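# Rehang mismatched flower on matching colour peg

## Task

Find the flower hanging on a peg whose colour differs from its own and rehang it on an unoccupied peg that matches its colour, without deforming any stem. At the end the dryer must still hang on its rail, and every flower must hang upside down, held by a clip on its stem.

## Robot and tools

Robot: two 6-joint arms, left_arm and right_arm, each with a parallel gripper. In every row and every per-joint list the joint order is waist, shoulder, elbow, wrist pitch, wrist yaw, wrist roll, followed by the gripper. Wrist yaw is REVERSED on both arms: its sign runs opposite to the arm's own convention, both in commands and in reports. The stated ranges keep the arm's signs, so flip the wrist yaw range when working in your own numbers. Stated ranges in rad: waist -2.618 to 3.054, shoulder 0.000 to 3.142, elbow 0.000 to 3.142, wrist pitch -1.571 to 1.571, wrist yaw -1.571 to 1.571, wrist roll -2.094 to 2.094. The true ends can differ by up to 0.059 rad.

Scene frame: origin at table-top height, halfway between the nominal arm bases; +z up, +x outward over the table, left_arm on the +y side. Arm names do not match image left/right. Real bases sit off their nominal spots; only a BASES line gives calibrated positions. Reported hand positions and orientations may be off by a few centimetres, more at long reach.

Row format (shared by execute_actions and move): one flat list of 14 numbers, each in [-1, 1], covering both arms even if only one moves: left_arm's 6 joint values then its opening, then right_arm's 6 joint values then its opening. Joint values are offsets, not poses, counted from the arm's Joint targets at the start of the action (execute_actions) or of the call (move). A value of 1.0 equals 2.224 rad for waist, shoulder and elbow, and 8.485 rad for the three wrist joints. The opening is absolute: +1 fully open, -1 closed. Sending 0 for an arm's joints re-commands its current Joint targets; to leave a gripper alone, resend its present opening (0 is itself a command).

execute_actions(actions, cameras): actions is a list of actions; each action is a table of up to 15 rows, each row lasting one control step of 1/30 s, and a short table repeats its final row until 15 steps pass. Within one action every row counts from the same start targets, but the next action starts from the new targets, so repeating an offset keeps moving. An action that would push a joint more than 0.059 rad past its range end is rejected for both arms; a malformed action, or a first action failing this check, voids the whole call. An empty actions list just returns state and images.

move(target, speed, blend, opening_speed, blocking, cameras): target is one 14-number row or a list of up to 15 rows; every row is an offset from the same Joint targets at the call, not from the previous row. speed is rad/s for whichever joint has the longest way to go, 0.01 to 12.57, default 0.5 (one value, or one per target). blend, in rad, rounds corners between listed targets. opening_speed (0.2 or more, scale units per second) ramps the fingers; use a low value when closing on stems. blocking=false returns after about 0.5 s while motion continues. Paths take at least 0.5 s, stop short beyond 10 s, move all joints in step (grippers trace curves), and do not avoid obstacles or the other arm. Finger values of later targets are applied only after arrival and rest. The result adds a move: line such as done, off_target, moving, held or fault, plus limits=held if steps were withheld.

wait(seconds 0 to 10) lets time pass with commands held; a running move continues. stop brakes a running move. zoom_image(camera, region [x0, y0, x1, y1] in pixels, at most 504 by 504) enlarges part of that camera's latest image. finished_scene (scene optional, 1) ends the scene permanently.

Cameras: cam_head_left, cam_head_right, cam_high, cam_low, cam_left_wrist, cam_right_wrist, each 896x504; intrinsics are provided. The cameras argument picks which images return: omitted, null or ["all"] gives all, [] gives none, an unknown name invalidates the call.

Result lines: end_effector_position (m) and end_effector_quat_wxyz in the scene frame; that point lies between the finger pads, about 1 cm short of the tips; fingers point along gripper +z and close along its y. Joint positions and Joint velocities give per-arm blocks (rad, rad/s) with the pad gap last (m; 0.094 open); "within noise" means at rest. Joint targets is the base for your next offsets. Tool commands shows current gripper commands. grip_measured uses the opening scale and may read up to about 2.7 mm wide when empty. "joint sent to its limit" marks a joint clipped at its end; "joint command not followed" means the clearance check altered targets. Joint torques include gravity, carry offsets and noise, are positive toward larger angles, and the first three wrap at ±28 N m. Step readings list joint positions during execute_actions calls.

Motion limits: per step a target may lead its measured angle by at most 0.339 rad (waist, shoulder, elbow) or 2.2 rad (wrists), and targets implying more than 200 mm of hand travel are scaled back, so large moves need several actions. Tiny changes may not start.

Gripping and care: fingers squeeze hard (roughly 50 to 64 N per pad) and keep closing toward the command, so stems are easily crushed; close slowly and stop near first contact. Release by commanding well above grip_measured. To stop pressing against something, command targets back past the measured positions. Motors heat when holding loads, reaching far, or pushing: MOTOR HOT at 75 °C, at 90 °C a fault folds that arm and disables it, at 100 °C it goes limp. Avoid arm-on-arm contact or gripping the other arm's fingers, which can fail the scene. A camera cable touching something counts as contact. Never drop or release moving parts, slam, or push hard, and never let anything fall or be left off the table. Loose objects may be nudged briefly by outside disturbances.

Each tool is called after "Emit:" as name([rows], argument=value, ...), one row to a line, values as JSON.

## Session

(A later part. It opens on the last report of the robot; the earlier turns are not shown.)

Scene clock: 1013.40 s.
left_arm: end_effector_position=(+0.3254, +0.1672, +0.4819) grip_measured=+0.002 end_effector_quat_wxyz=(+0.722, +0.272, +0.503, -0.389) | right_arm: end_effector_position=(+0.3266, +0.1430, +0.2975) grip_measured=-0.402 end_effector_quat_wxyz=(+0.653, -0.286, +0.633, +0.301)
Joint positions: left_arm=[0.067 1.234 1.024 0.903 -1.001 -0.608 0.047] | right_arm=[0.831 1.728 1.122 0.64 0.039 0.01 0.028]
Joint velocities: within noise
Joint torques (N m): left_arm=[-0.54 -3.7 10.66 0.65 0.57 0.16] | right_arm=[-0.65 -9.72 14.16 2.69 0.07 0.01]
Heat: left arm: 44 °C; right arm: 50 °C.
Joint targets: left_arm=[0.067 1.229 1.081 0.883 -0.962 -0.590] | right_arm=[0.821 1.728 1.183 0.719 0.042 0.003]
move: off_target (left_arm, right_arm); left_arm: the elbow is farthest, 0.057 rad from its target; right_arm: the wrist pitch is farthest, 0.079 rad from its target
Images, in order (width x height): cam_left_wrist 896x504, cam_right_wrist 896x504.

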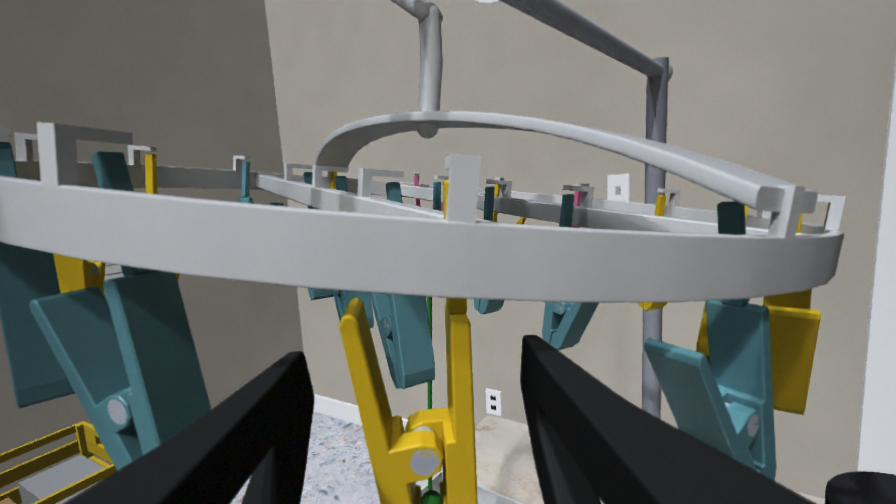

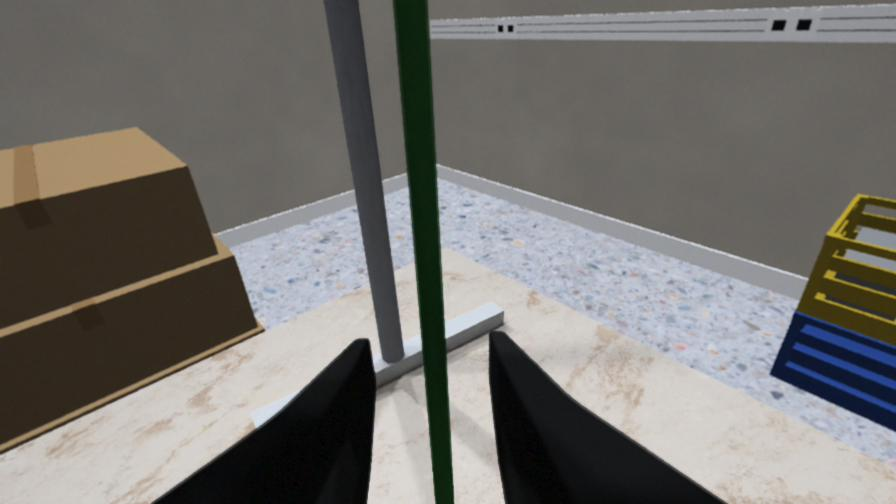

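Emit:
move(target=[0,0,0,0,0,0,0.0, 0,0,0,0,0,0,-0.9], opening_speed=0.5, cameras=["cam_left_wrist", "cam_right_wrist"])

Emit:
zoom_image(camera="cam_right_wrist", region=[360, 280, 520, 504])

Scene clock: 1025.03 s.
left_arm: end_effector_position=(+0.3254, +0.1672, +0.4819) grip_measured=+0.002 end_effector_quat_wxyz=(+0.722, +0.272, +0.503, -0.389) | right_arm: end_effector_position=(+0.3266, +0.1430, +0.2975) grip_measured=-0.895 end_effector_quat_wxyz=(+0.653, -0.286, +0.633, +0.301)
Joint positions: left_arm=[0.067 1.234 1.024 0.903 -1.001 -0.608 0.047] | right_arm=[0.831 1.728 1.122 0.64 0.039 0.01 0.005]
Joint velocities: within noise
Joint torques (N m): left_arm=[-0.5 -3.54 10.5 0.59 0.62 0.12] | right_arm=[-0.66 -9.72 14.16 2.69 0.07 0.01]
Heat: left arm: 44 °C; right arm: 54 °C.
Joint targets: left_arm=[0.067 1.229 1.081 0.883 -0.962 -0.590] | right_arm=[0.821 1.728 1.183 0.719 0.042 0.003]
move: off_target (left_arm, right_arm); left_arm: the elbow is farthest, 0.057 rad from its target; right_arm: the wrist pitch is farthest, 0.079 rad from its target
Images, in order (width x height): cam_left_wrist 896x504, cam_right_wrist 896x504.

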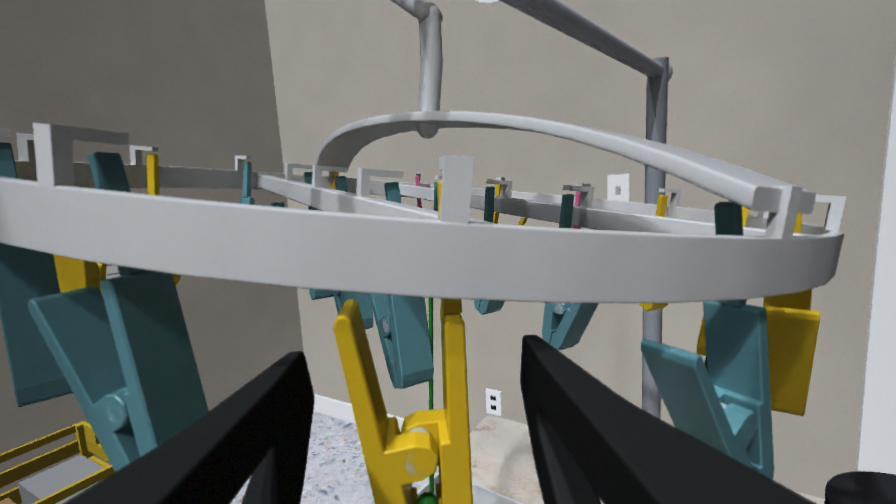

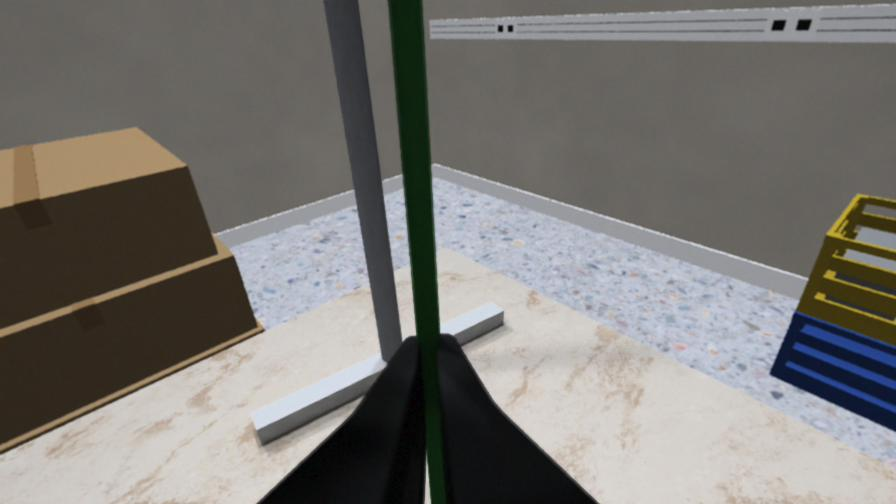

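Scaled by 2.250 from the camera's 896x504 image, which has a finer 1280x720 frame.

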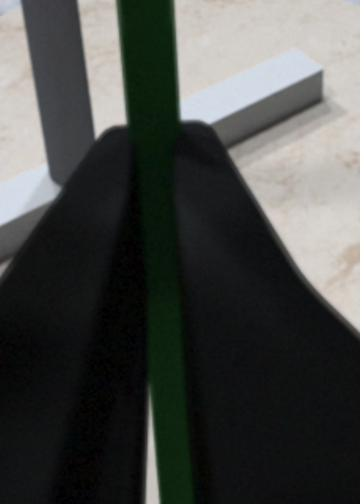

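Emit:
move(target=[0,0,0,0,0,0,0.0,0,0,0,0,0,0,-0.98], speed=0.3, opening_speed=0.2, cameras=["cam_left_wrist","cam_right_wrist"])

Scene clock: 1074.37 s.
left_arm: end_effector_position=(+0.3254, +0.1672, +0.4819) grip_measured=+0.002 end_effector_quat_wxyz=(+0.722, +0.272, +0.503, -0.389) | right_arm: end_effector_position=(+0.3272, +0.1425, +0.2975) grip_measured=-0.909 end_effector_quat_wxyz=(+0.653, -0.286, +0.634, +0.301)
Joint positions: left_arm=[0.067 1.234 1.024 0.903 -1.001 -0.608 0.047] | right_arm=[0.83 1.728 1.122 0.64 0.039 0.01 0.004]
Joint velocities: within noise
Joint torques (N m): left_arm=[-0.64 -3.78 10.71 0.63 0.58 0.1] | right_arm=[-0.65 -9.72 14.15 2.69 0.07 0.01]
Heat: left arm: 45 °C; right arm: 59 °C.
Joint targets: left_arm=[0.067 1.229 1.081 0.883 -0.962 -0.590] | right_arm=[0.821 1.728 1.183 0.719 0.042 0.003]
move: off_target (left_arm, right_arm); left_arm: the elbow is farthest, 0.057 rad from its target; right_arm: the wrist pitch is farthest, 0.079 rad from its target
Images, in order (width x height): cam_left_wrist 896x504, cam_right_wrist 896x504.

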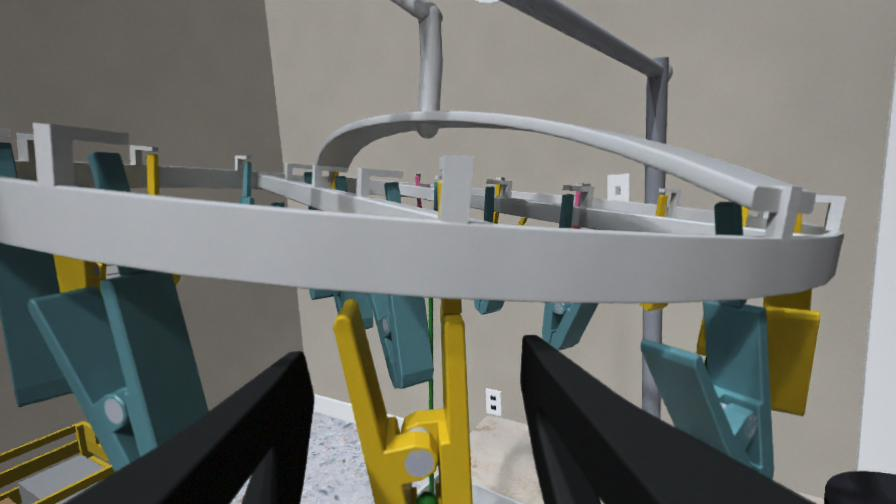

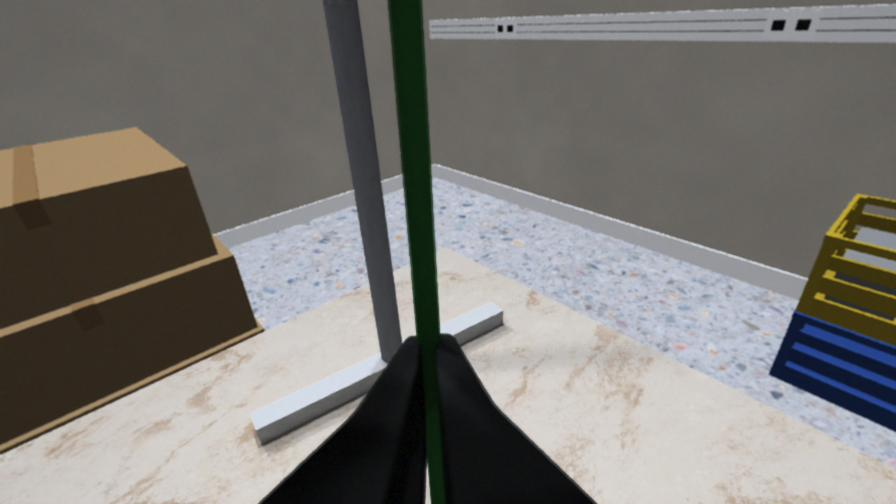

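Emit:
move(target=[0,0,0,0,0,0,-0.5,0,0,0,0,0,0,-0.98], speed=0.3, opening_speed=0.35, cameras=["cam_left_wrist","cam_right_wrist"])

Scene clock: 1081.27 s.
left_arm: end_effector_position=(+0.3258, +0.1679, +0.4820) grip_measured=-0.495 end_effector_quat_wxyz=(+0.723, +0.271, +0.504, -0.388) | right_arm: end_effector_position=(+0.3272, +0.1425, +0.2975) grip_measured=-0.909 end_effector_quat_wxyz=(+0.653, -0.286, +0.634, +0.301)
Joint positions: left_arm=[0.068 1.234 1.024 0.903 -0.999 -0.608 0.024] | right_arm=[0.83 1.728 1.122 0.64 0.039 0.01 0.004]
Joint velocities: within noise
Joint torques (N m): left_arm=[-0.57 -3.7 10.54 0.66 0.62 0.12] | right_arm=[-0.66 -9.72 14.16 2.69 0.07 0.01]
Heat: left arm: 45 °C; right arm: 59 °C.
Joint targets: left_arm=[0.067 1.229 1.081 0.883 -0.962 -0.590] | right_arm=[0.821 1.728 1.183 0.719 0.042 0.003]
move: off_target (left_arm, right_arm); left_arm: the elbow is farthest, 0.057 rad from its target; right_arm: the wrist pitch is farthest, 0.079 rad from its target
Images, in order (width x height): cam_left_wrist 896x504, cam_right_wrist 896x504.

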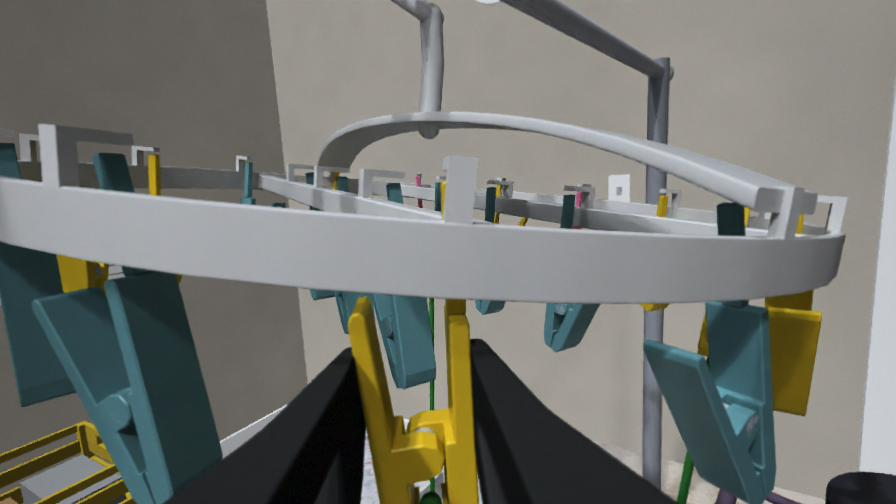

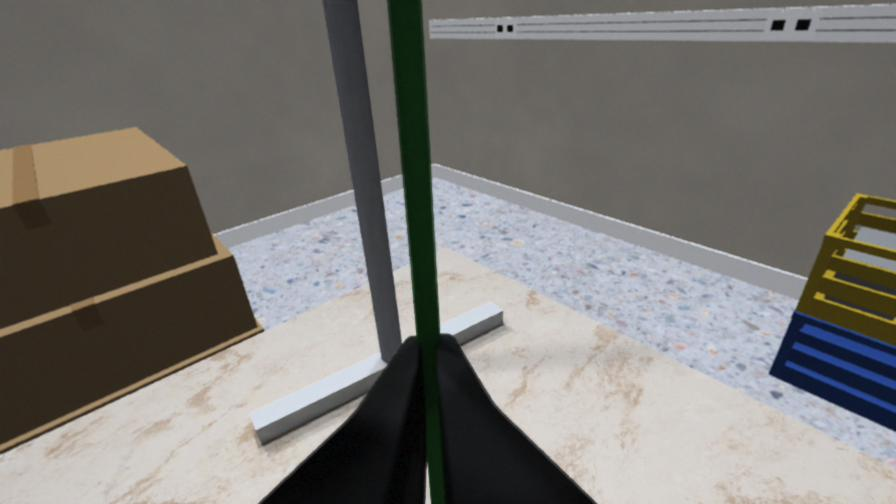

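Emit:
move(target=[0,0,0,0,0,0,-0.75,0,0,0,0,0,0,-0.98], speed=0.3, opening_speed=0.35, cameras=["cam_left_wrist"])

Emit:
zoom_image(camera="cam_left_wrist", region=[300, 280, 540, 504])

Scene clock: 1088.17 s.
left_arm: end_effector_position=(+0.3256, +0.1674, +0.4820) grip_measured=-0.567 end_effector_quat_wxyz=(+0.722, +0.272, +0.503, -0.388) | right_arm: end_effector_position=(+0.3272, +0.1425, +0.2975) grip_measured=-0.909 end_effector_quat_wxyz=(+0.653, -0.286, +0.634, +0.301)
Joint positions: left_arm=[0.067 1.234 1.024 0.903 -0.999 -0.608 0.02] | right_arm=[0.83 1.728 1.122 0.64 0.039 0.01 0.004]
Joint velocities: within noise
Joint torques (N m): left_arm=[-0.57 -3.74 10.41 0.64 0.53 0.11] | right_arm=[-0.66 -9.72 14.16 2.69 0.07 0.01]
Heat: left arm: 45 °C; right arm: 59 °C.
Joint targets: left_arm=[0.067 1.229 1.081 0.883 -0.962 -0.590] | right_arm=[0.821 1.728 1.183 0.719 0.042 0.003]
move: off_target (left_arm, right_arm); left_arm: the elbow is farthest, 0.057 rad from its target; right_arm: the wrist pitch is farthest, 0.079 rad from its target
Images, in order (width x height): cam_left_wrist 896x504.

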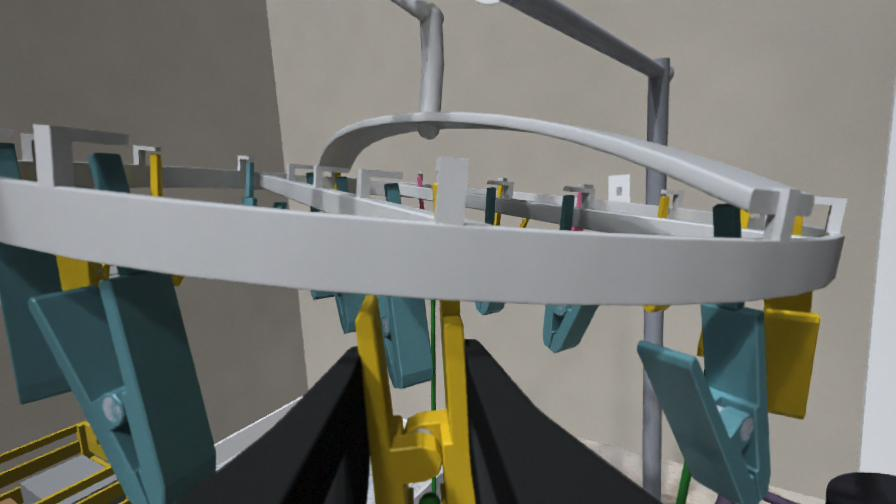

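Scaled by 2.100 from the camera's 896x504 image, which has a finer 1280x720 frame.

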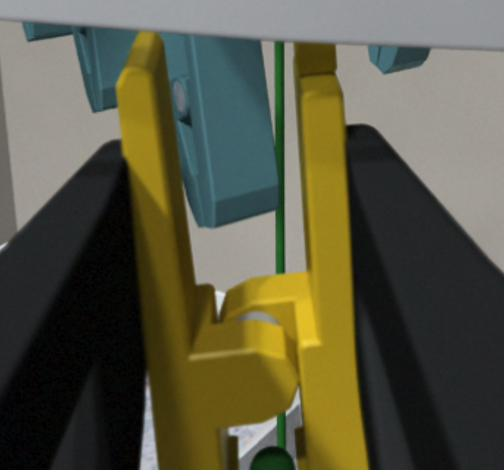

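Emit:
wait(seconds=0.1, cameras=["cam_head_left","cam_low","cam_high"])

Scene clock: 1093.50 s.
left_arm: end_effector_position=(+0.3256, +0.1674, +0.4820) grip_measured=-0.568 end_effector_quat_wxyz=(+0.722, +0.272, +0.503, -0.388) | right_arm: end_effector_position=(+0.3272, +0.1425, +0.2975) grip_measured=-0.909 end_effector_quat_wxyz=(+0.653, -0.286, +0.634, +0.301)
Joint positions: left_arm=[0.067 1.234 1.024 0.903 -0.999 -0.608 0.02] | right_arm=[0.83 1.728 1.122 0.64 0.039 0.01 0.004]
Joint velocities: within noise
Joint torques (N m): left_arm=[-0.64 -3.79 10.45 0.65 0.59 0.14] | right_arm=[-0.65 -9.72 14.16 2.7 0.07 0.01]
Heat: left arm: 45 °C; right arm: 59 °C.
Joint targets: left_arm=[0.067 1.229 1.081 0.883 -0.962 -0.590] | right_arm=[0.821 1.728 1.183 0.719 0.042 0.003]
Tool commands: left_gripper/opening=-0.75 right_gripper/opening=-0.98
wait: 0.10 s; at rest from the start
Images, in order (width x height): cam_head_left 896x504, cam_high 896x504, cam_low 896x504.

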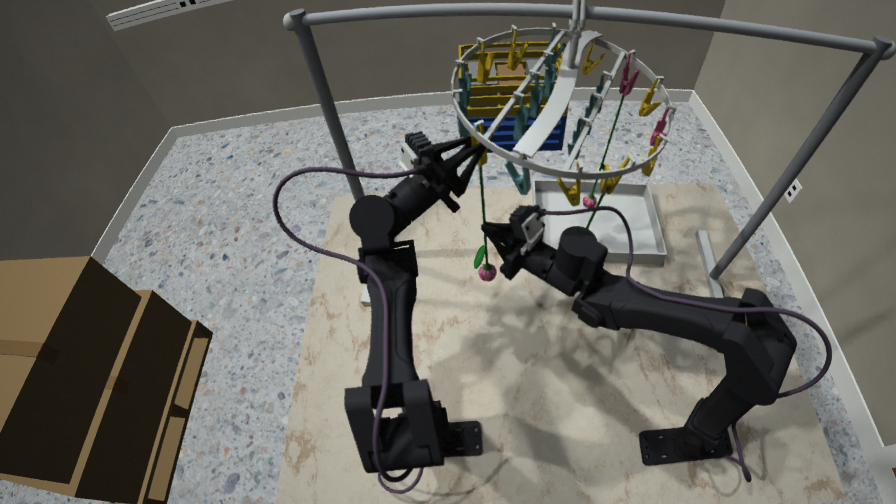

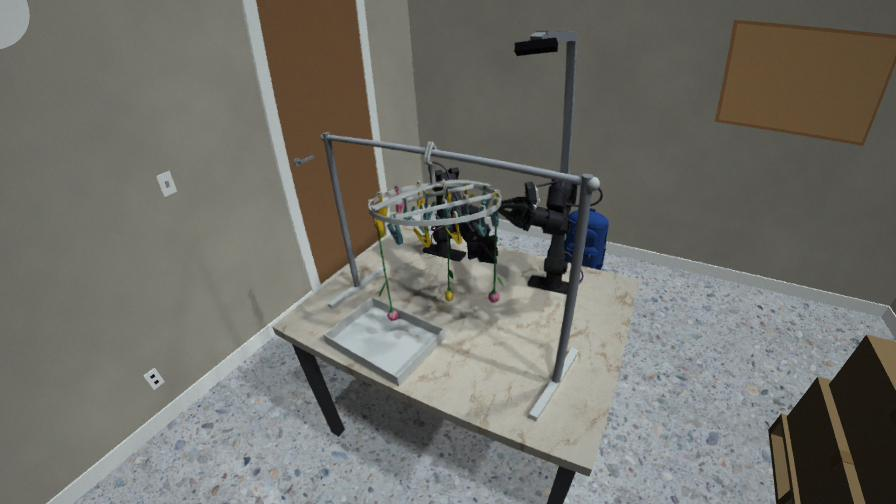

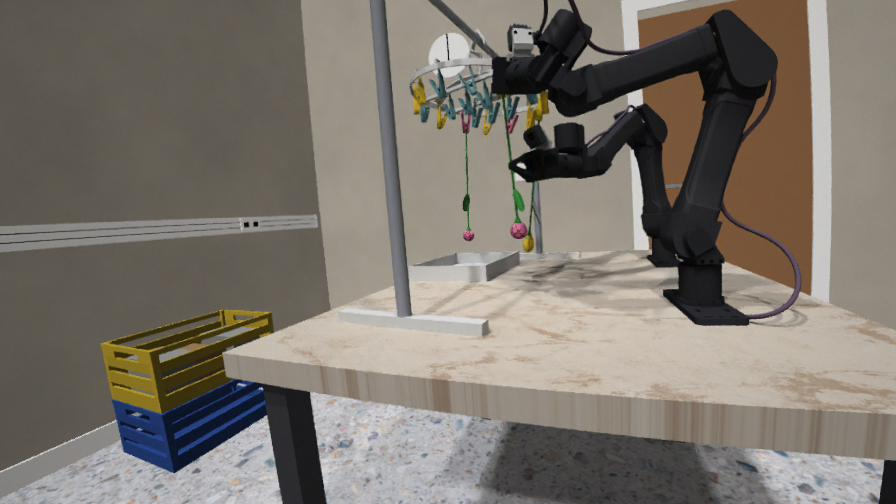

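Emit:
zoom_image(camera="cam_low", region=[400, 50, 560, 140])

Emit:
zoom_image(camera="cam_head_left", region=[400, 100, 560, 190])

Emit:
zoom_image(camera="cam_high", region=[440, 180, 540, 240])

Scaled by 3.150 from the camera's 896x504 image, which has a finer 1280x720 frame.

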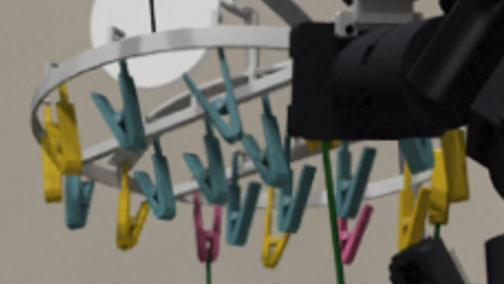

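Scaled by 3.150 from the camera's 896x504 image, which has a finer 1280x720 frame.

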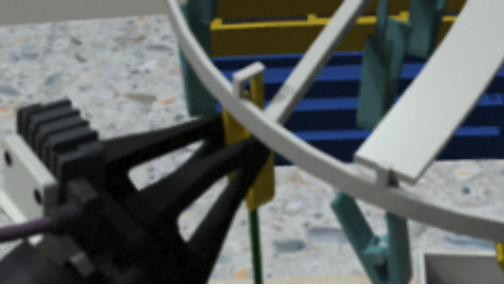

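Scaled by 5.040 from the camera's 896x504 image, which has a finer 1280x720 frame.

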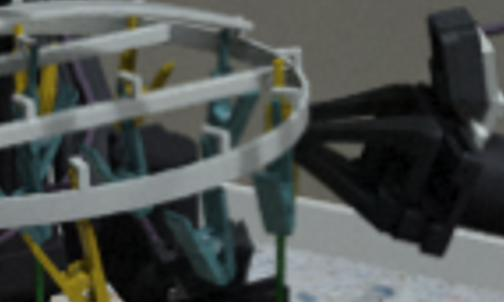

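Emit:
move(target=[0,0,0,0,0,0,-0.75,0,0.0139,-0.0223,0.00949,0,0,-0.98], speed=0.08, cameras=["cam_left_wrist","cam_right_wrist"])

Emit:
zoom_image(camera="cam_left_wrist", region=[300, 280, 540, 504])

Scene clock: 1126.93 s.
left_arm: end_effector_position=(+0.3256, +0.1674, +0.4820) grip_measured=-0.568 end_effector_quat_wxyz=(+0.722, +0.272, +0.503, -0.388) | right_arm: end_effector_position=(+0.3303, +0.1458, +0.2985) grip_measured=-0.909 end_effector_quat_wxyz=(+0.665, -0.281, +0.621, +0.306)
Joint positions: left_arm=[0.067 1.234 1.024 0.903 -0.999 -0.608 0.02] | right_arm=[0.83 1.759 1.122 0.709 0.039 0.01 0.004]
Joint velocities: within noise
Joint torques (N m): left_arm=[-0.55 -3.64 10.45 0.57 0.6 0.11] | right_arm=[-0.65 -9.96 9.22 2.76 0.07 0.01]
Heat: left arm: 45 °C; right arm: 59 °C.
Joint targets: left_arm=[0.067 1.229 1.081 0.883 -0.962 -0.590] | right_arm=[0.821 1.759 1.133 0.800 0.042 0.003]
move: off_target (left_arm, right_arm); left_arm: the elbow is farthest, 0.057 rad from its target; right_arm: the wrist pitch is farthest, 0.091 rad from its target
Images, in order (width x height): cam_left_wrist 896x504, cam_right_wrist 896x504.

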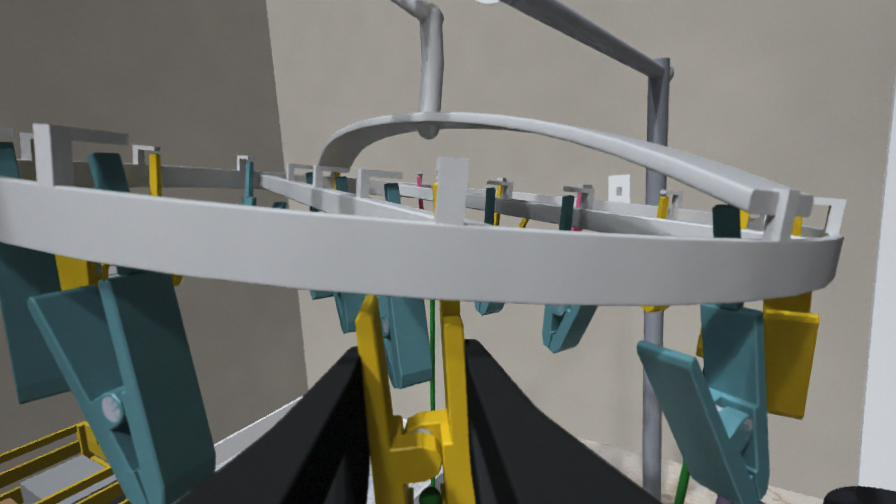

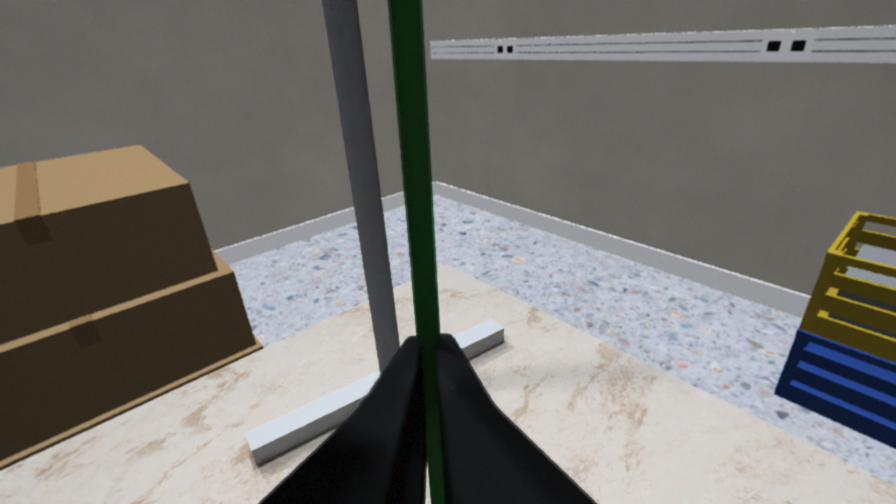

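Scaled by 2.100 from the camera's 896x504 image, which has a finer 1280x720 frame.

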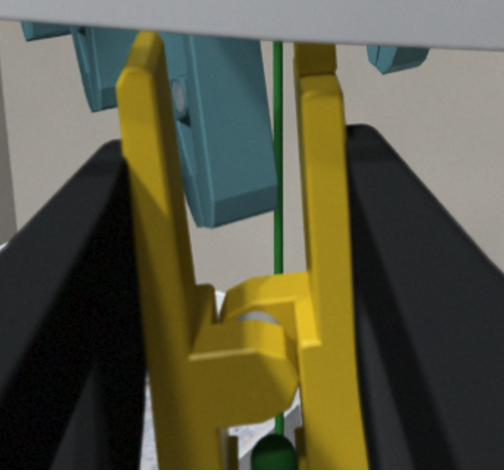

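Emit:
move([
  [0,0,0,0,0,0,-0.75,0,0,-0.018,0,0,0,-0.98],
  [0,0,0,0,0,0,-0.75,0,0.02563,-0.05755,0.01532,0,0,-0.98],
], speed=0.1, blend=0.02, cameras=["cam_left_wrist","cam_right_wrist","cam_head_left"])

Emit:
zoom_image(camera="cam_left_wrist", region=[300, 280, 540, 504])

Scene clock: 1141.23 s.
left_arm: end_effector_position=(+0.3256, +0.1674, +0.4820) grip_measured=-0.568 end_effector_quat_wxyz=(+0.722, +0.272, +0.503, -0.388) | right_arm: end_effector_position=(+0.3278, +0.1444, +0.2529) grip_measured=-0.909 end_effector_quat_wxyz=(+0.656, -0.285, +0.630, +0.303)
Joint positions: left_arm=[0.067 1.234 1.024 0.903 -0.999 -0.608 0.02] | right_arm=[0.831 1.817 1.022 0.839 0.039 0.01 0.004]
Joint velocities: within noise
Joint torques (N m): left_arm=[-0.36 -3.86 10.59 0.66 0.53 0.13] | right_arm=[-0.66 -10.21 6.27 2.8 0.07 0.01]
Heat: left arm: 46 °C; right arm: 53 °C.
Joint targets: left_arm=[0.067 1.229 1.081 0.883 -0.962 -0.590] | right_arm=[0.821 1.816 1.005 0.930 0.042 0.003]
move: off_target (left_arm, right_arm); left_arm: the elbow is farthest, 0.057 rad from its target; right_arm: the wrist pitch is farthest, 0.091 rad from its target
Images, in order (width x height): cam_head_left 896x504, cam_left_wrist 896x504, cam_right_wrist 896x504.

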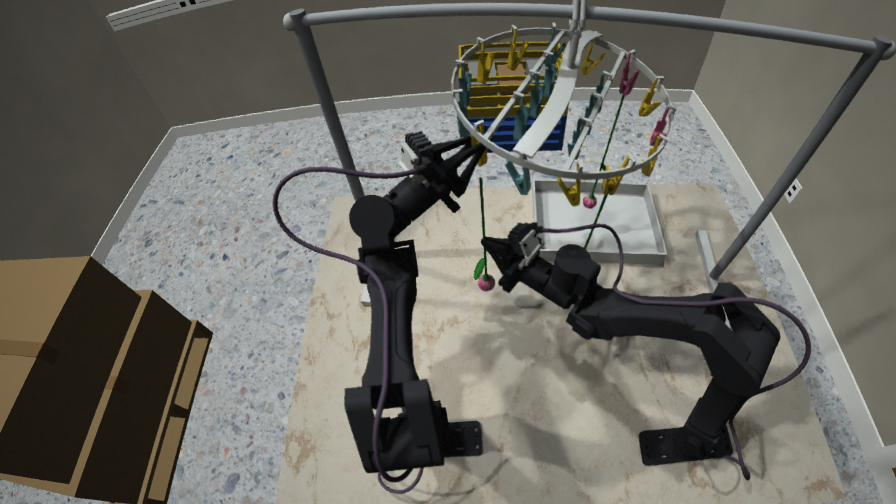

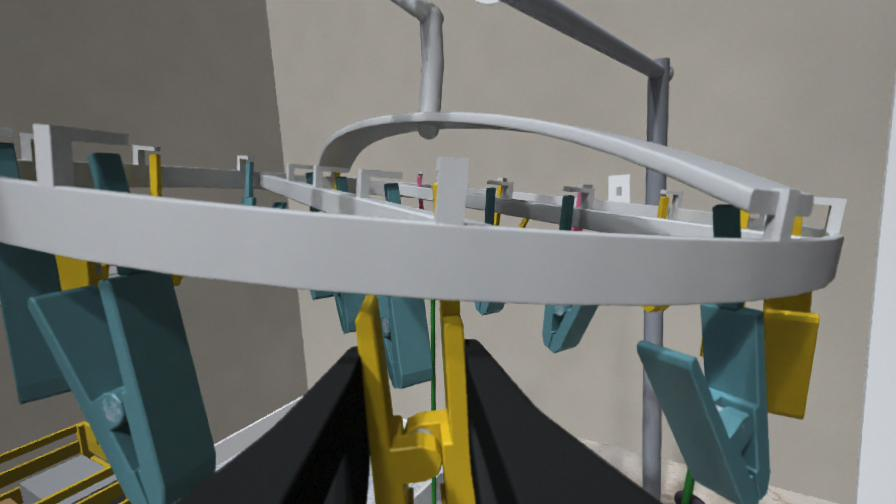

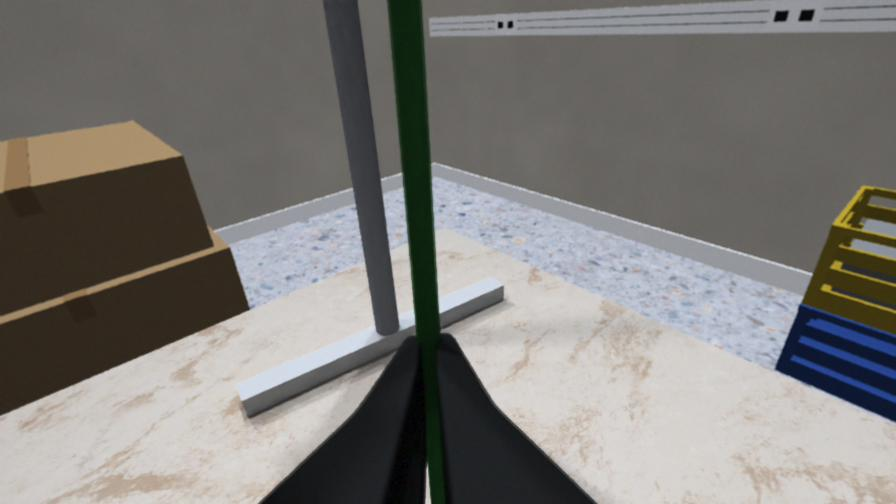

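Scaled by 2.100 from the camera's 896x504 image, which has a finer 1280x720 frame.

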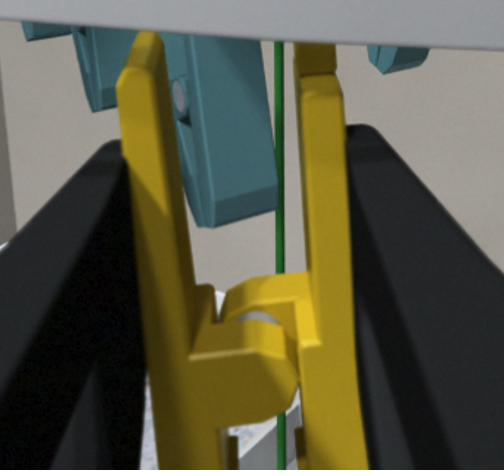

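Emit:
move(target=[0,0,0,0,0,0,0.0,0,0.0,0.0,0.0,0,0,-0.98], speed=0.3, opening_speed=0.3, cameras=["cam_left_wrist"])

Scene clock: 1149.63 s.
left_arm: end_effector_position=(+0.3258, +0.1675, +0.4822) grip_measured=-0.002 end_effector_quat_wxyz=(+0.723, +0.271, +0.503, -0.388) | right_arm: end_effector_position=(+0.3278, +0.1444, +0.2529) grip_measured=-0.909 end_effector_quat_wxyz=(+0.656, -0.285, +0.630, +0.303)
Joint positions: left_arm=[0.067 1.234 1.024 0.903 -0.998 -0.608 0.047] | right_arm=[0.831 1.817 1.022 0.839 0.039 0.01 0.004]
Joint velocities: within noise
Joint torques (N m): left_arm=[-0.5 -3.64 10.4 0.64 0.56 0.13] | right_arm=[-0.65 -10.19 6.27 2.78 0.07 0.01]
Heat: left arm: 46 °C; right arm: 52 °C.
Joint targets: left_arm=[0.067 1.229 1.081 0.883 -0.962 -0.590] | right_arm=[0.821 1.816 1.005 0.930 0.042 0.003]
move: off_target (left_arm, right_arm); left_arm: the elbow is farthest, 0.057 rad from its target; right_arm: the wrist pitch is farthest, 0.091 rad from its target
Images, in order (width x height): cam_left_wrist 896x504.

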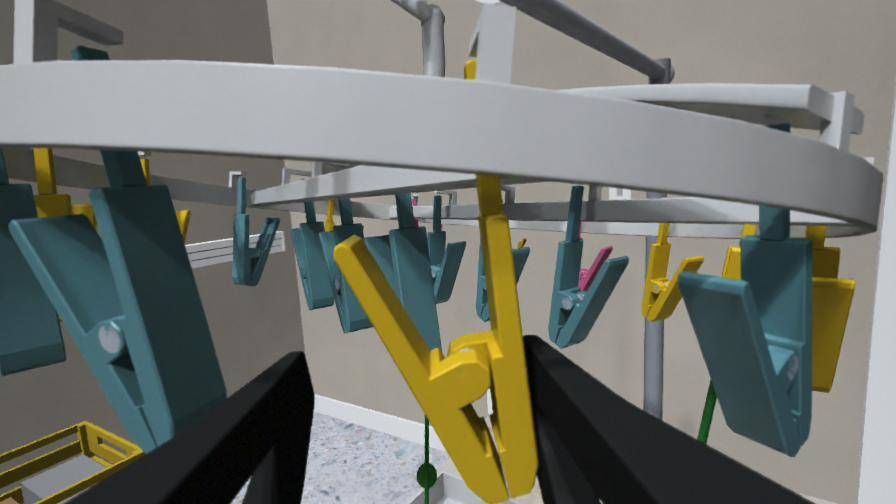

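Emit:
wait(seconds=0.3, cameras=["cam_left_wrist","cam_head_left","cam_head_right"])

Scene clock: 1154.07 s.
left_arm: end_effector_position=(+0.3258, +0.1675, +0.4822) grip_measured=-0.002 end_effector_quat_wxyz=(+0.723, +0.271, +0.503, -0.388) | right_arm: end_effector_position=(+0.3272, +0.1449, +0.2529) grip_measured=-0.909 end_effector_quat_wxyz=(+0.656, -0.285, +0.630, +0.303)
Joint positions: left_arm=[0.067 1.234 1.024 0.903 -0.998 -0.608 0.047] | right_arm=[0.833 1.817 1.022 0.839 0.039 0.01 0.004]
Joint velocities: within noise
Joint torques (N m): left_arm=[-0.27 -3.74 10.51 0.62 0.56 0.11] | right_arm=[-0.66 -10.21 6.27 2.78 0.07 0.01]
Heat: left arm: 46 °C; right arm: 52 °C.
Joint targets: left_arm=[0.067 1.229 1.081 0.883 -0.962 -0.590] | right_arm=[0.821 1.816 1.005 0.930 0.042 0.003]
Tool commands: left_gripper/opening=+0.0 right_gripper/opening=-0.98
wait: 0.30 s; at rest from the start
Images, in order (width x height): cam_head_left 896x504, cam_head_right 896x504, cam_left_wrist 896x504.

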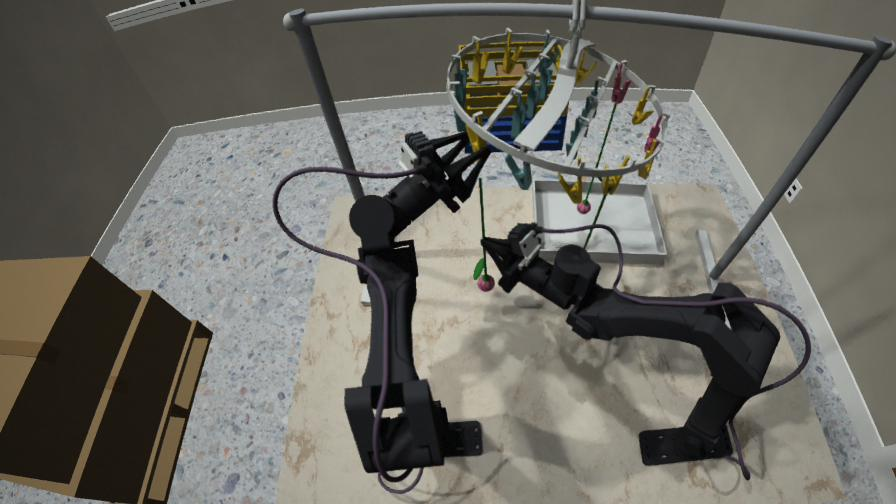

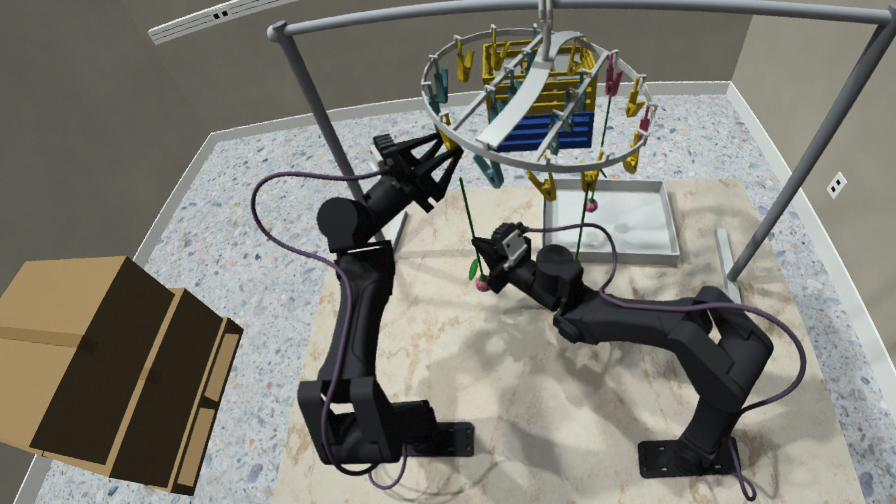

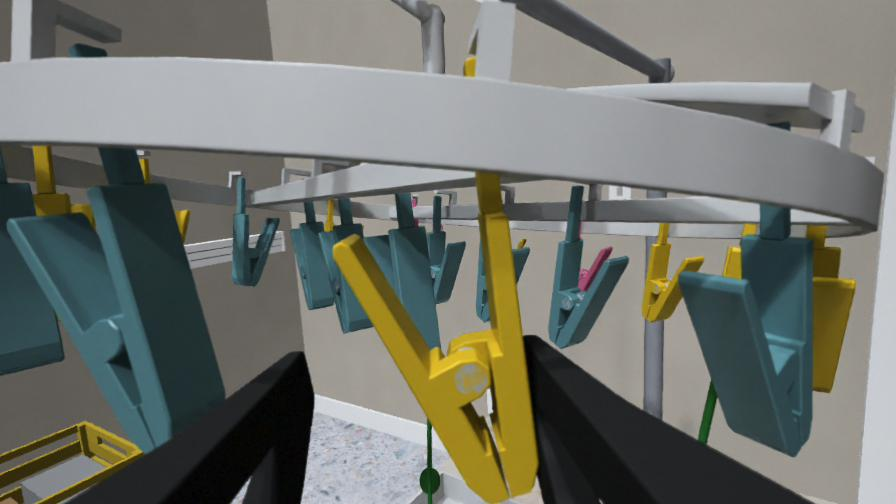

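Emit:
move([
  [0,0,-0.0256,0.0106,-0.0073,-0.0024,0.0,0,0,0,0,0,0,-0.98],
  [0.0238,-0.0072,-0.0531,0.0219,-0.0126,-0.0137,0.0,0,0,0,0,0,0,-0.98],
  [0.0472,-0.0144,-0.0737,0.0309,-0.0172,-0.0236,0.0,0,0,0,0,0,0,-0.98],
], speed=0.12, blend=0.02, cameras=["cam_left_wrist","cam_head_left"])

Scene clock: 1191.50 s.
left_arm: end_effector_position=(+0.3123, +0.1871, +0.4608) grip_measured=-0.002 end_effector_quat_wxyz=(+0.701, +0.269, +0.518, -0.410) | right_arm: end_effector_position=(+0.3266, +0.1455, +0.2529) grip_measured=-0.909 end_effector_quat_wxyz=(+0.656, -0.286, +0.629, +0.304)
Joint positions: left_arm=[0.171 1.226 0.932 1.092 -1.108 -0.792 0.047] | right_arm=[0.834 1.817 1.022 0.839 0.039 0.01 0.004]
Joint velocities: within noise
Joint torques (N m): left_arm=[0.69 -5.6 4.22 1.13 0.22 -0.01] | right_arm=[-0.66 -10.21 6.27 2.78 0.07 0.01]
Heat: left arm: 44 °C; right arm: 52 °C.
Joint targets: left_arm=[0.172 1.197 0.917 1.145 -1.108 -0.790] | right_arm=[0.821 1.816 1.005 0.930 0.042 0.003]
move: off_target (left_arm, right_arm); left_arm: the wrist pitch is farthest, 0.053 rad from its target; right_arm: the wrist pitch is farthest, 0.091 rad from its target
Images, in order (width x height): cam_head_left 896x504, cam_left_wrist 896x504.

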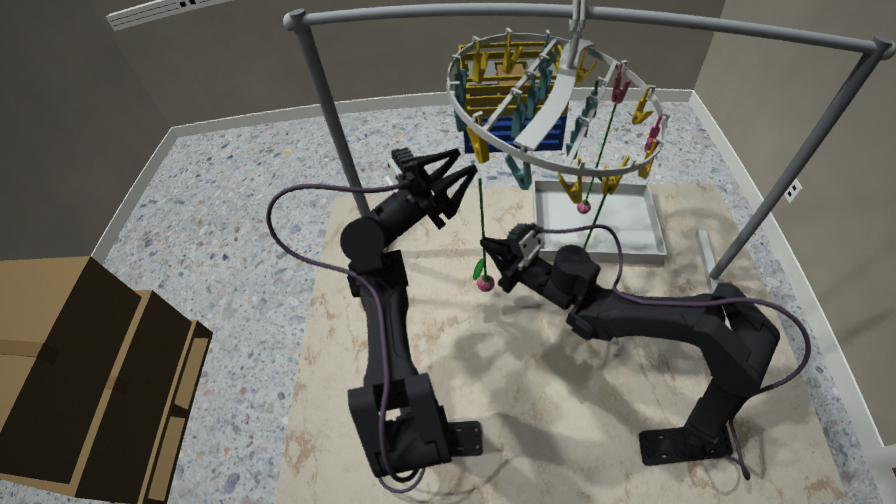

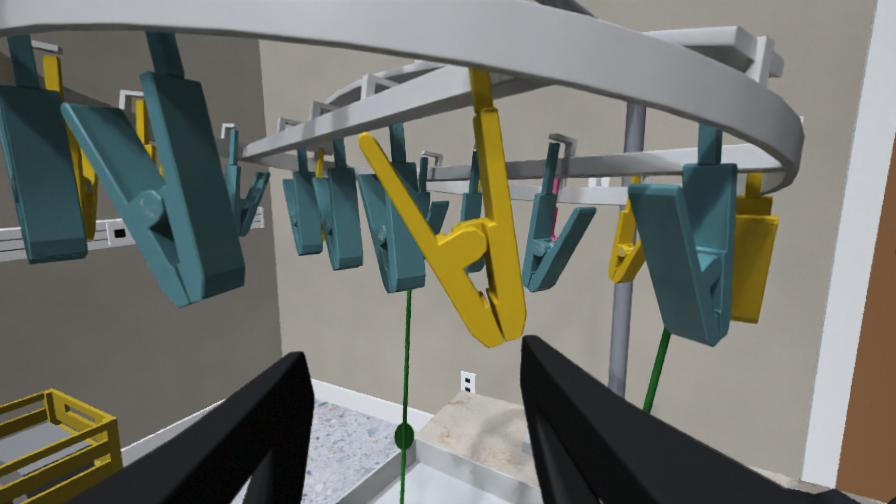

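Emit:
move([
  [0.0441,-0.0099,-0.0594,0.0147,-0.0085,0.0059,0.0,0,0,0,0,0,0,-0.98],
  [0.0706,-0.0549,-0.2752,0.0194,-0.0176,0.0424,0.0,0,0,0,0,0,0,-0.98],
], speed=0.4, blend=0.03, cameras=["cam_left_wrist","cam_right_wrist","cam_head_left","cam_head_right"])

Scene clock: 1409.03 s.
left_arm: end_effector_position=(+0.2704, +0.2026, +0.2795) grip_measured=-0.002 end_effector_quat_wxyz=(+0.675, +0.288, +0.591, -0.337) | right_arm: end_effector_position=(+0.3265, +0.1455, +0.2533) grip_measured=-0.909 end_effector_quat_wxyz=(+0.656, -0.286, +0.629, +0.304)
Joint positions: left_arm=[0.315 1.097 0.317 1.241 -1.257 -0.45 0.047] | right_arm=[0.834 1.817 1.022 0.841 0.039 0.01 0.004]
Joint velocities: within noise
Joint torques (N m): left_arm=[0.64 -3.49 4.1 1.52 0.15 0.12] | right_arm=[-0.65 -10.19 6.27 2.78 0.07 0.01]
Heat: left arm: 32 °C; right arm: 54 °C.
Joint targets: left_arm=[0.329 1.075 0.305 1.309 -1.258 -0.430] | right_arm=[0.821 1.816 1.005 0.930 0.042 0.003]
move: off_target (left_arm, right_arm); left_arm: the wrist pitch is farthest, 0.069 rad from its target; right_arm: the wrist pitch is farthest, 0.089 rad from its target
Images, in order (width x height): cam_head_left 896x504, cam_head_right 896x504, cam_left_wrist 896x504, cam_right_wrist 896x504.

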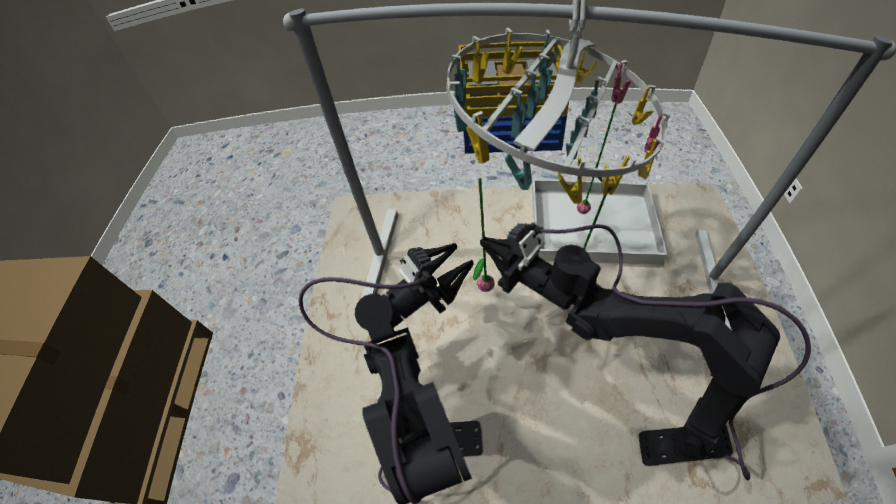

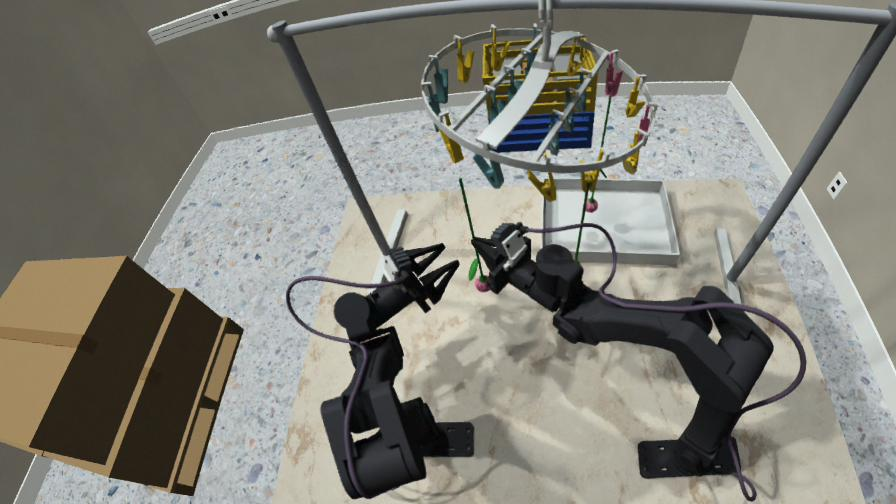

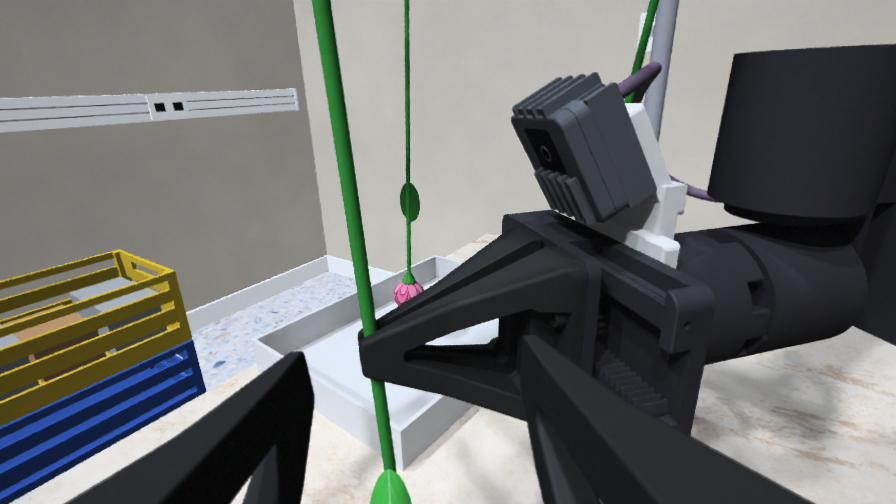

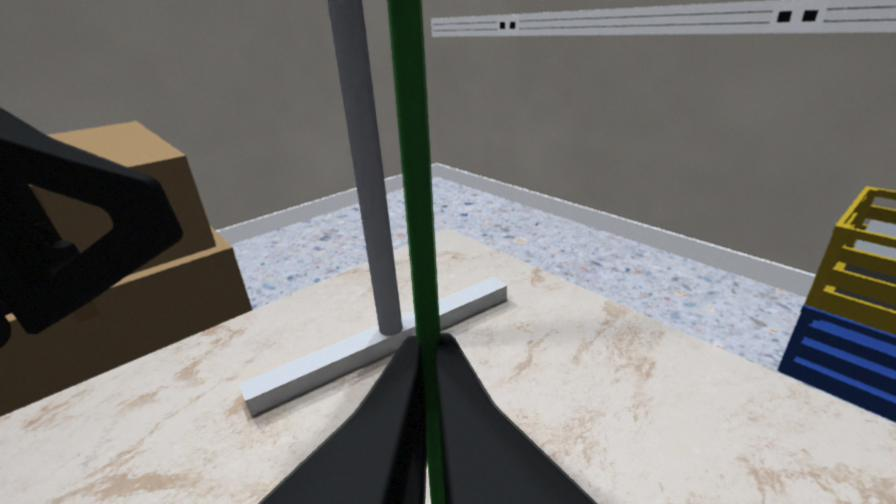

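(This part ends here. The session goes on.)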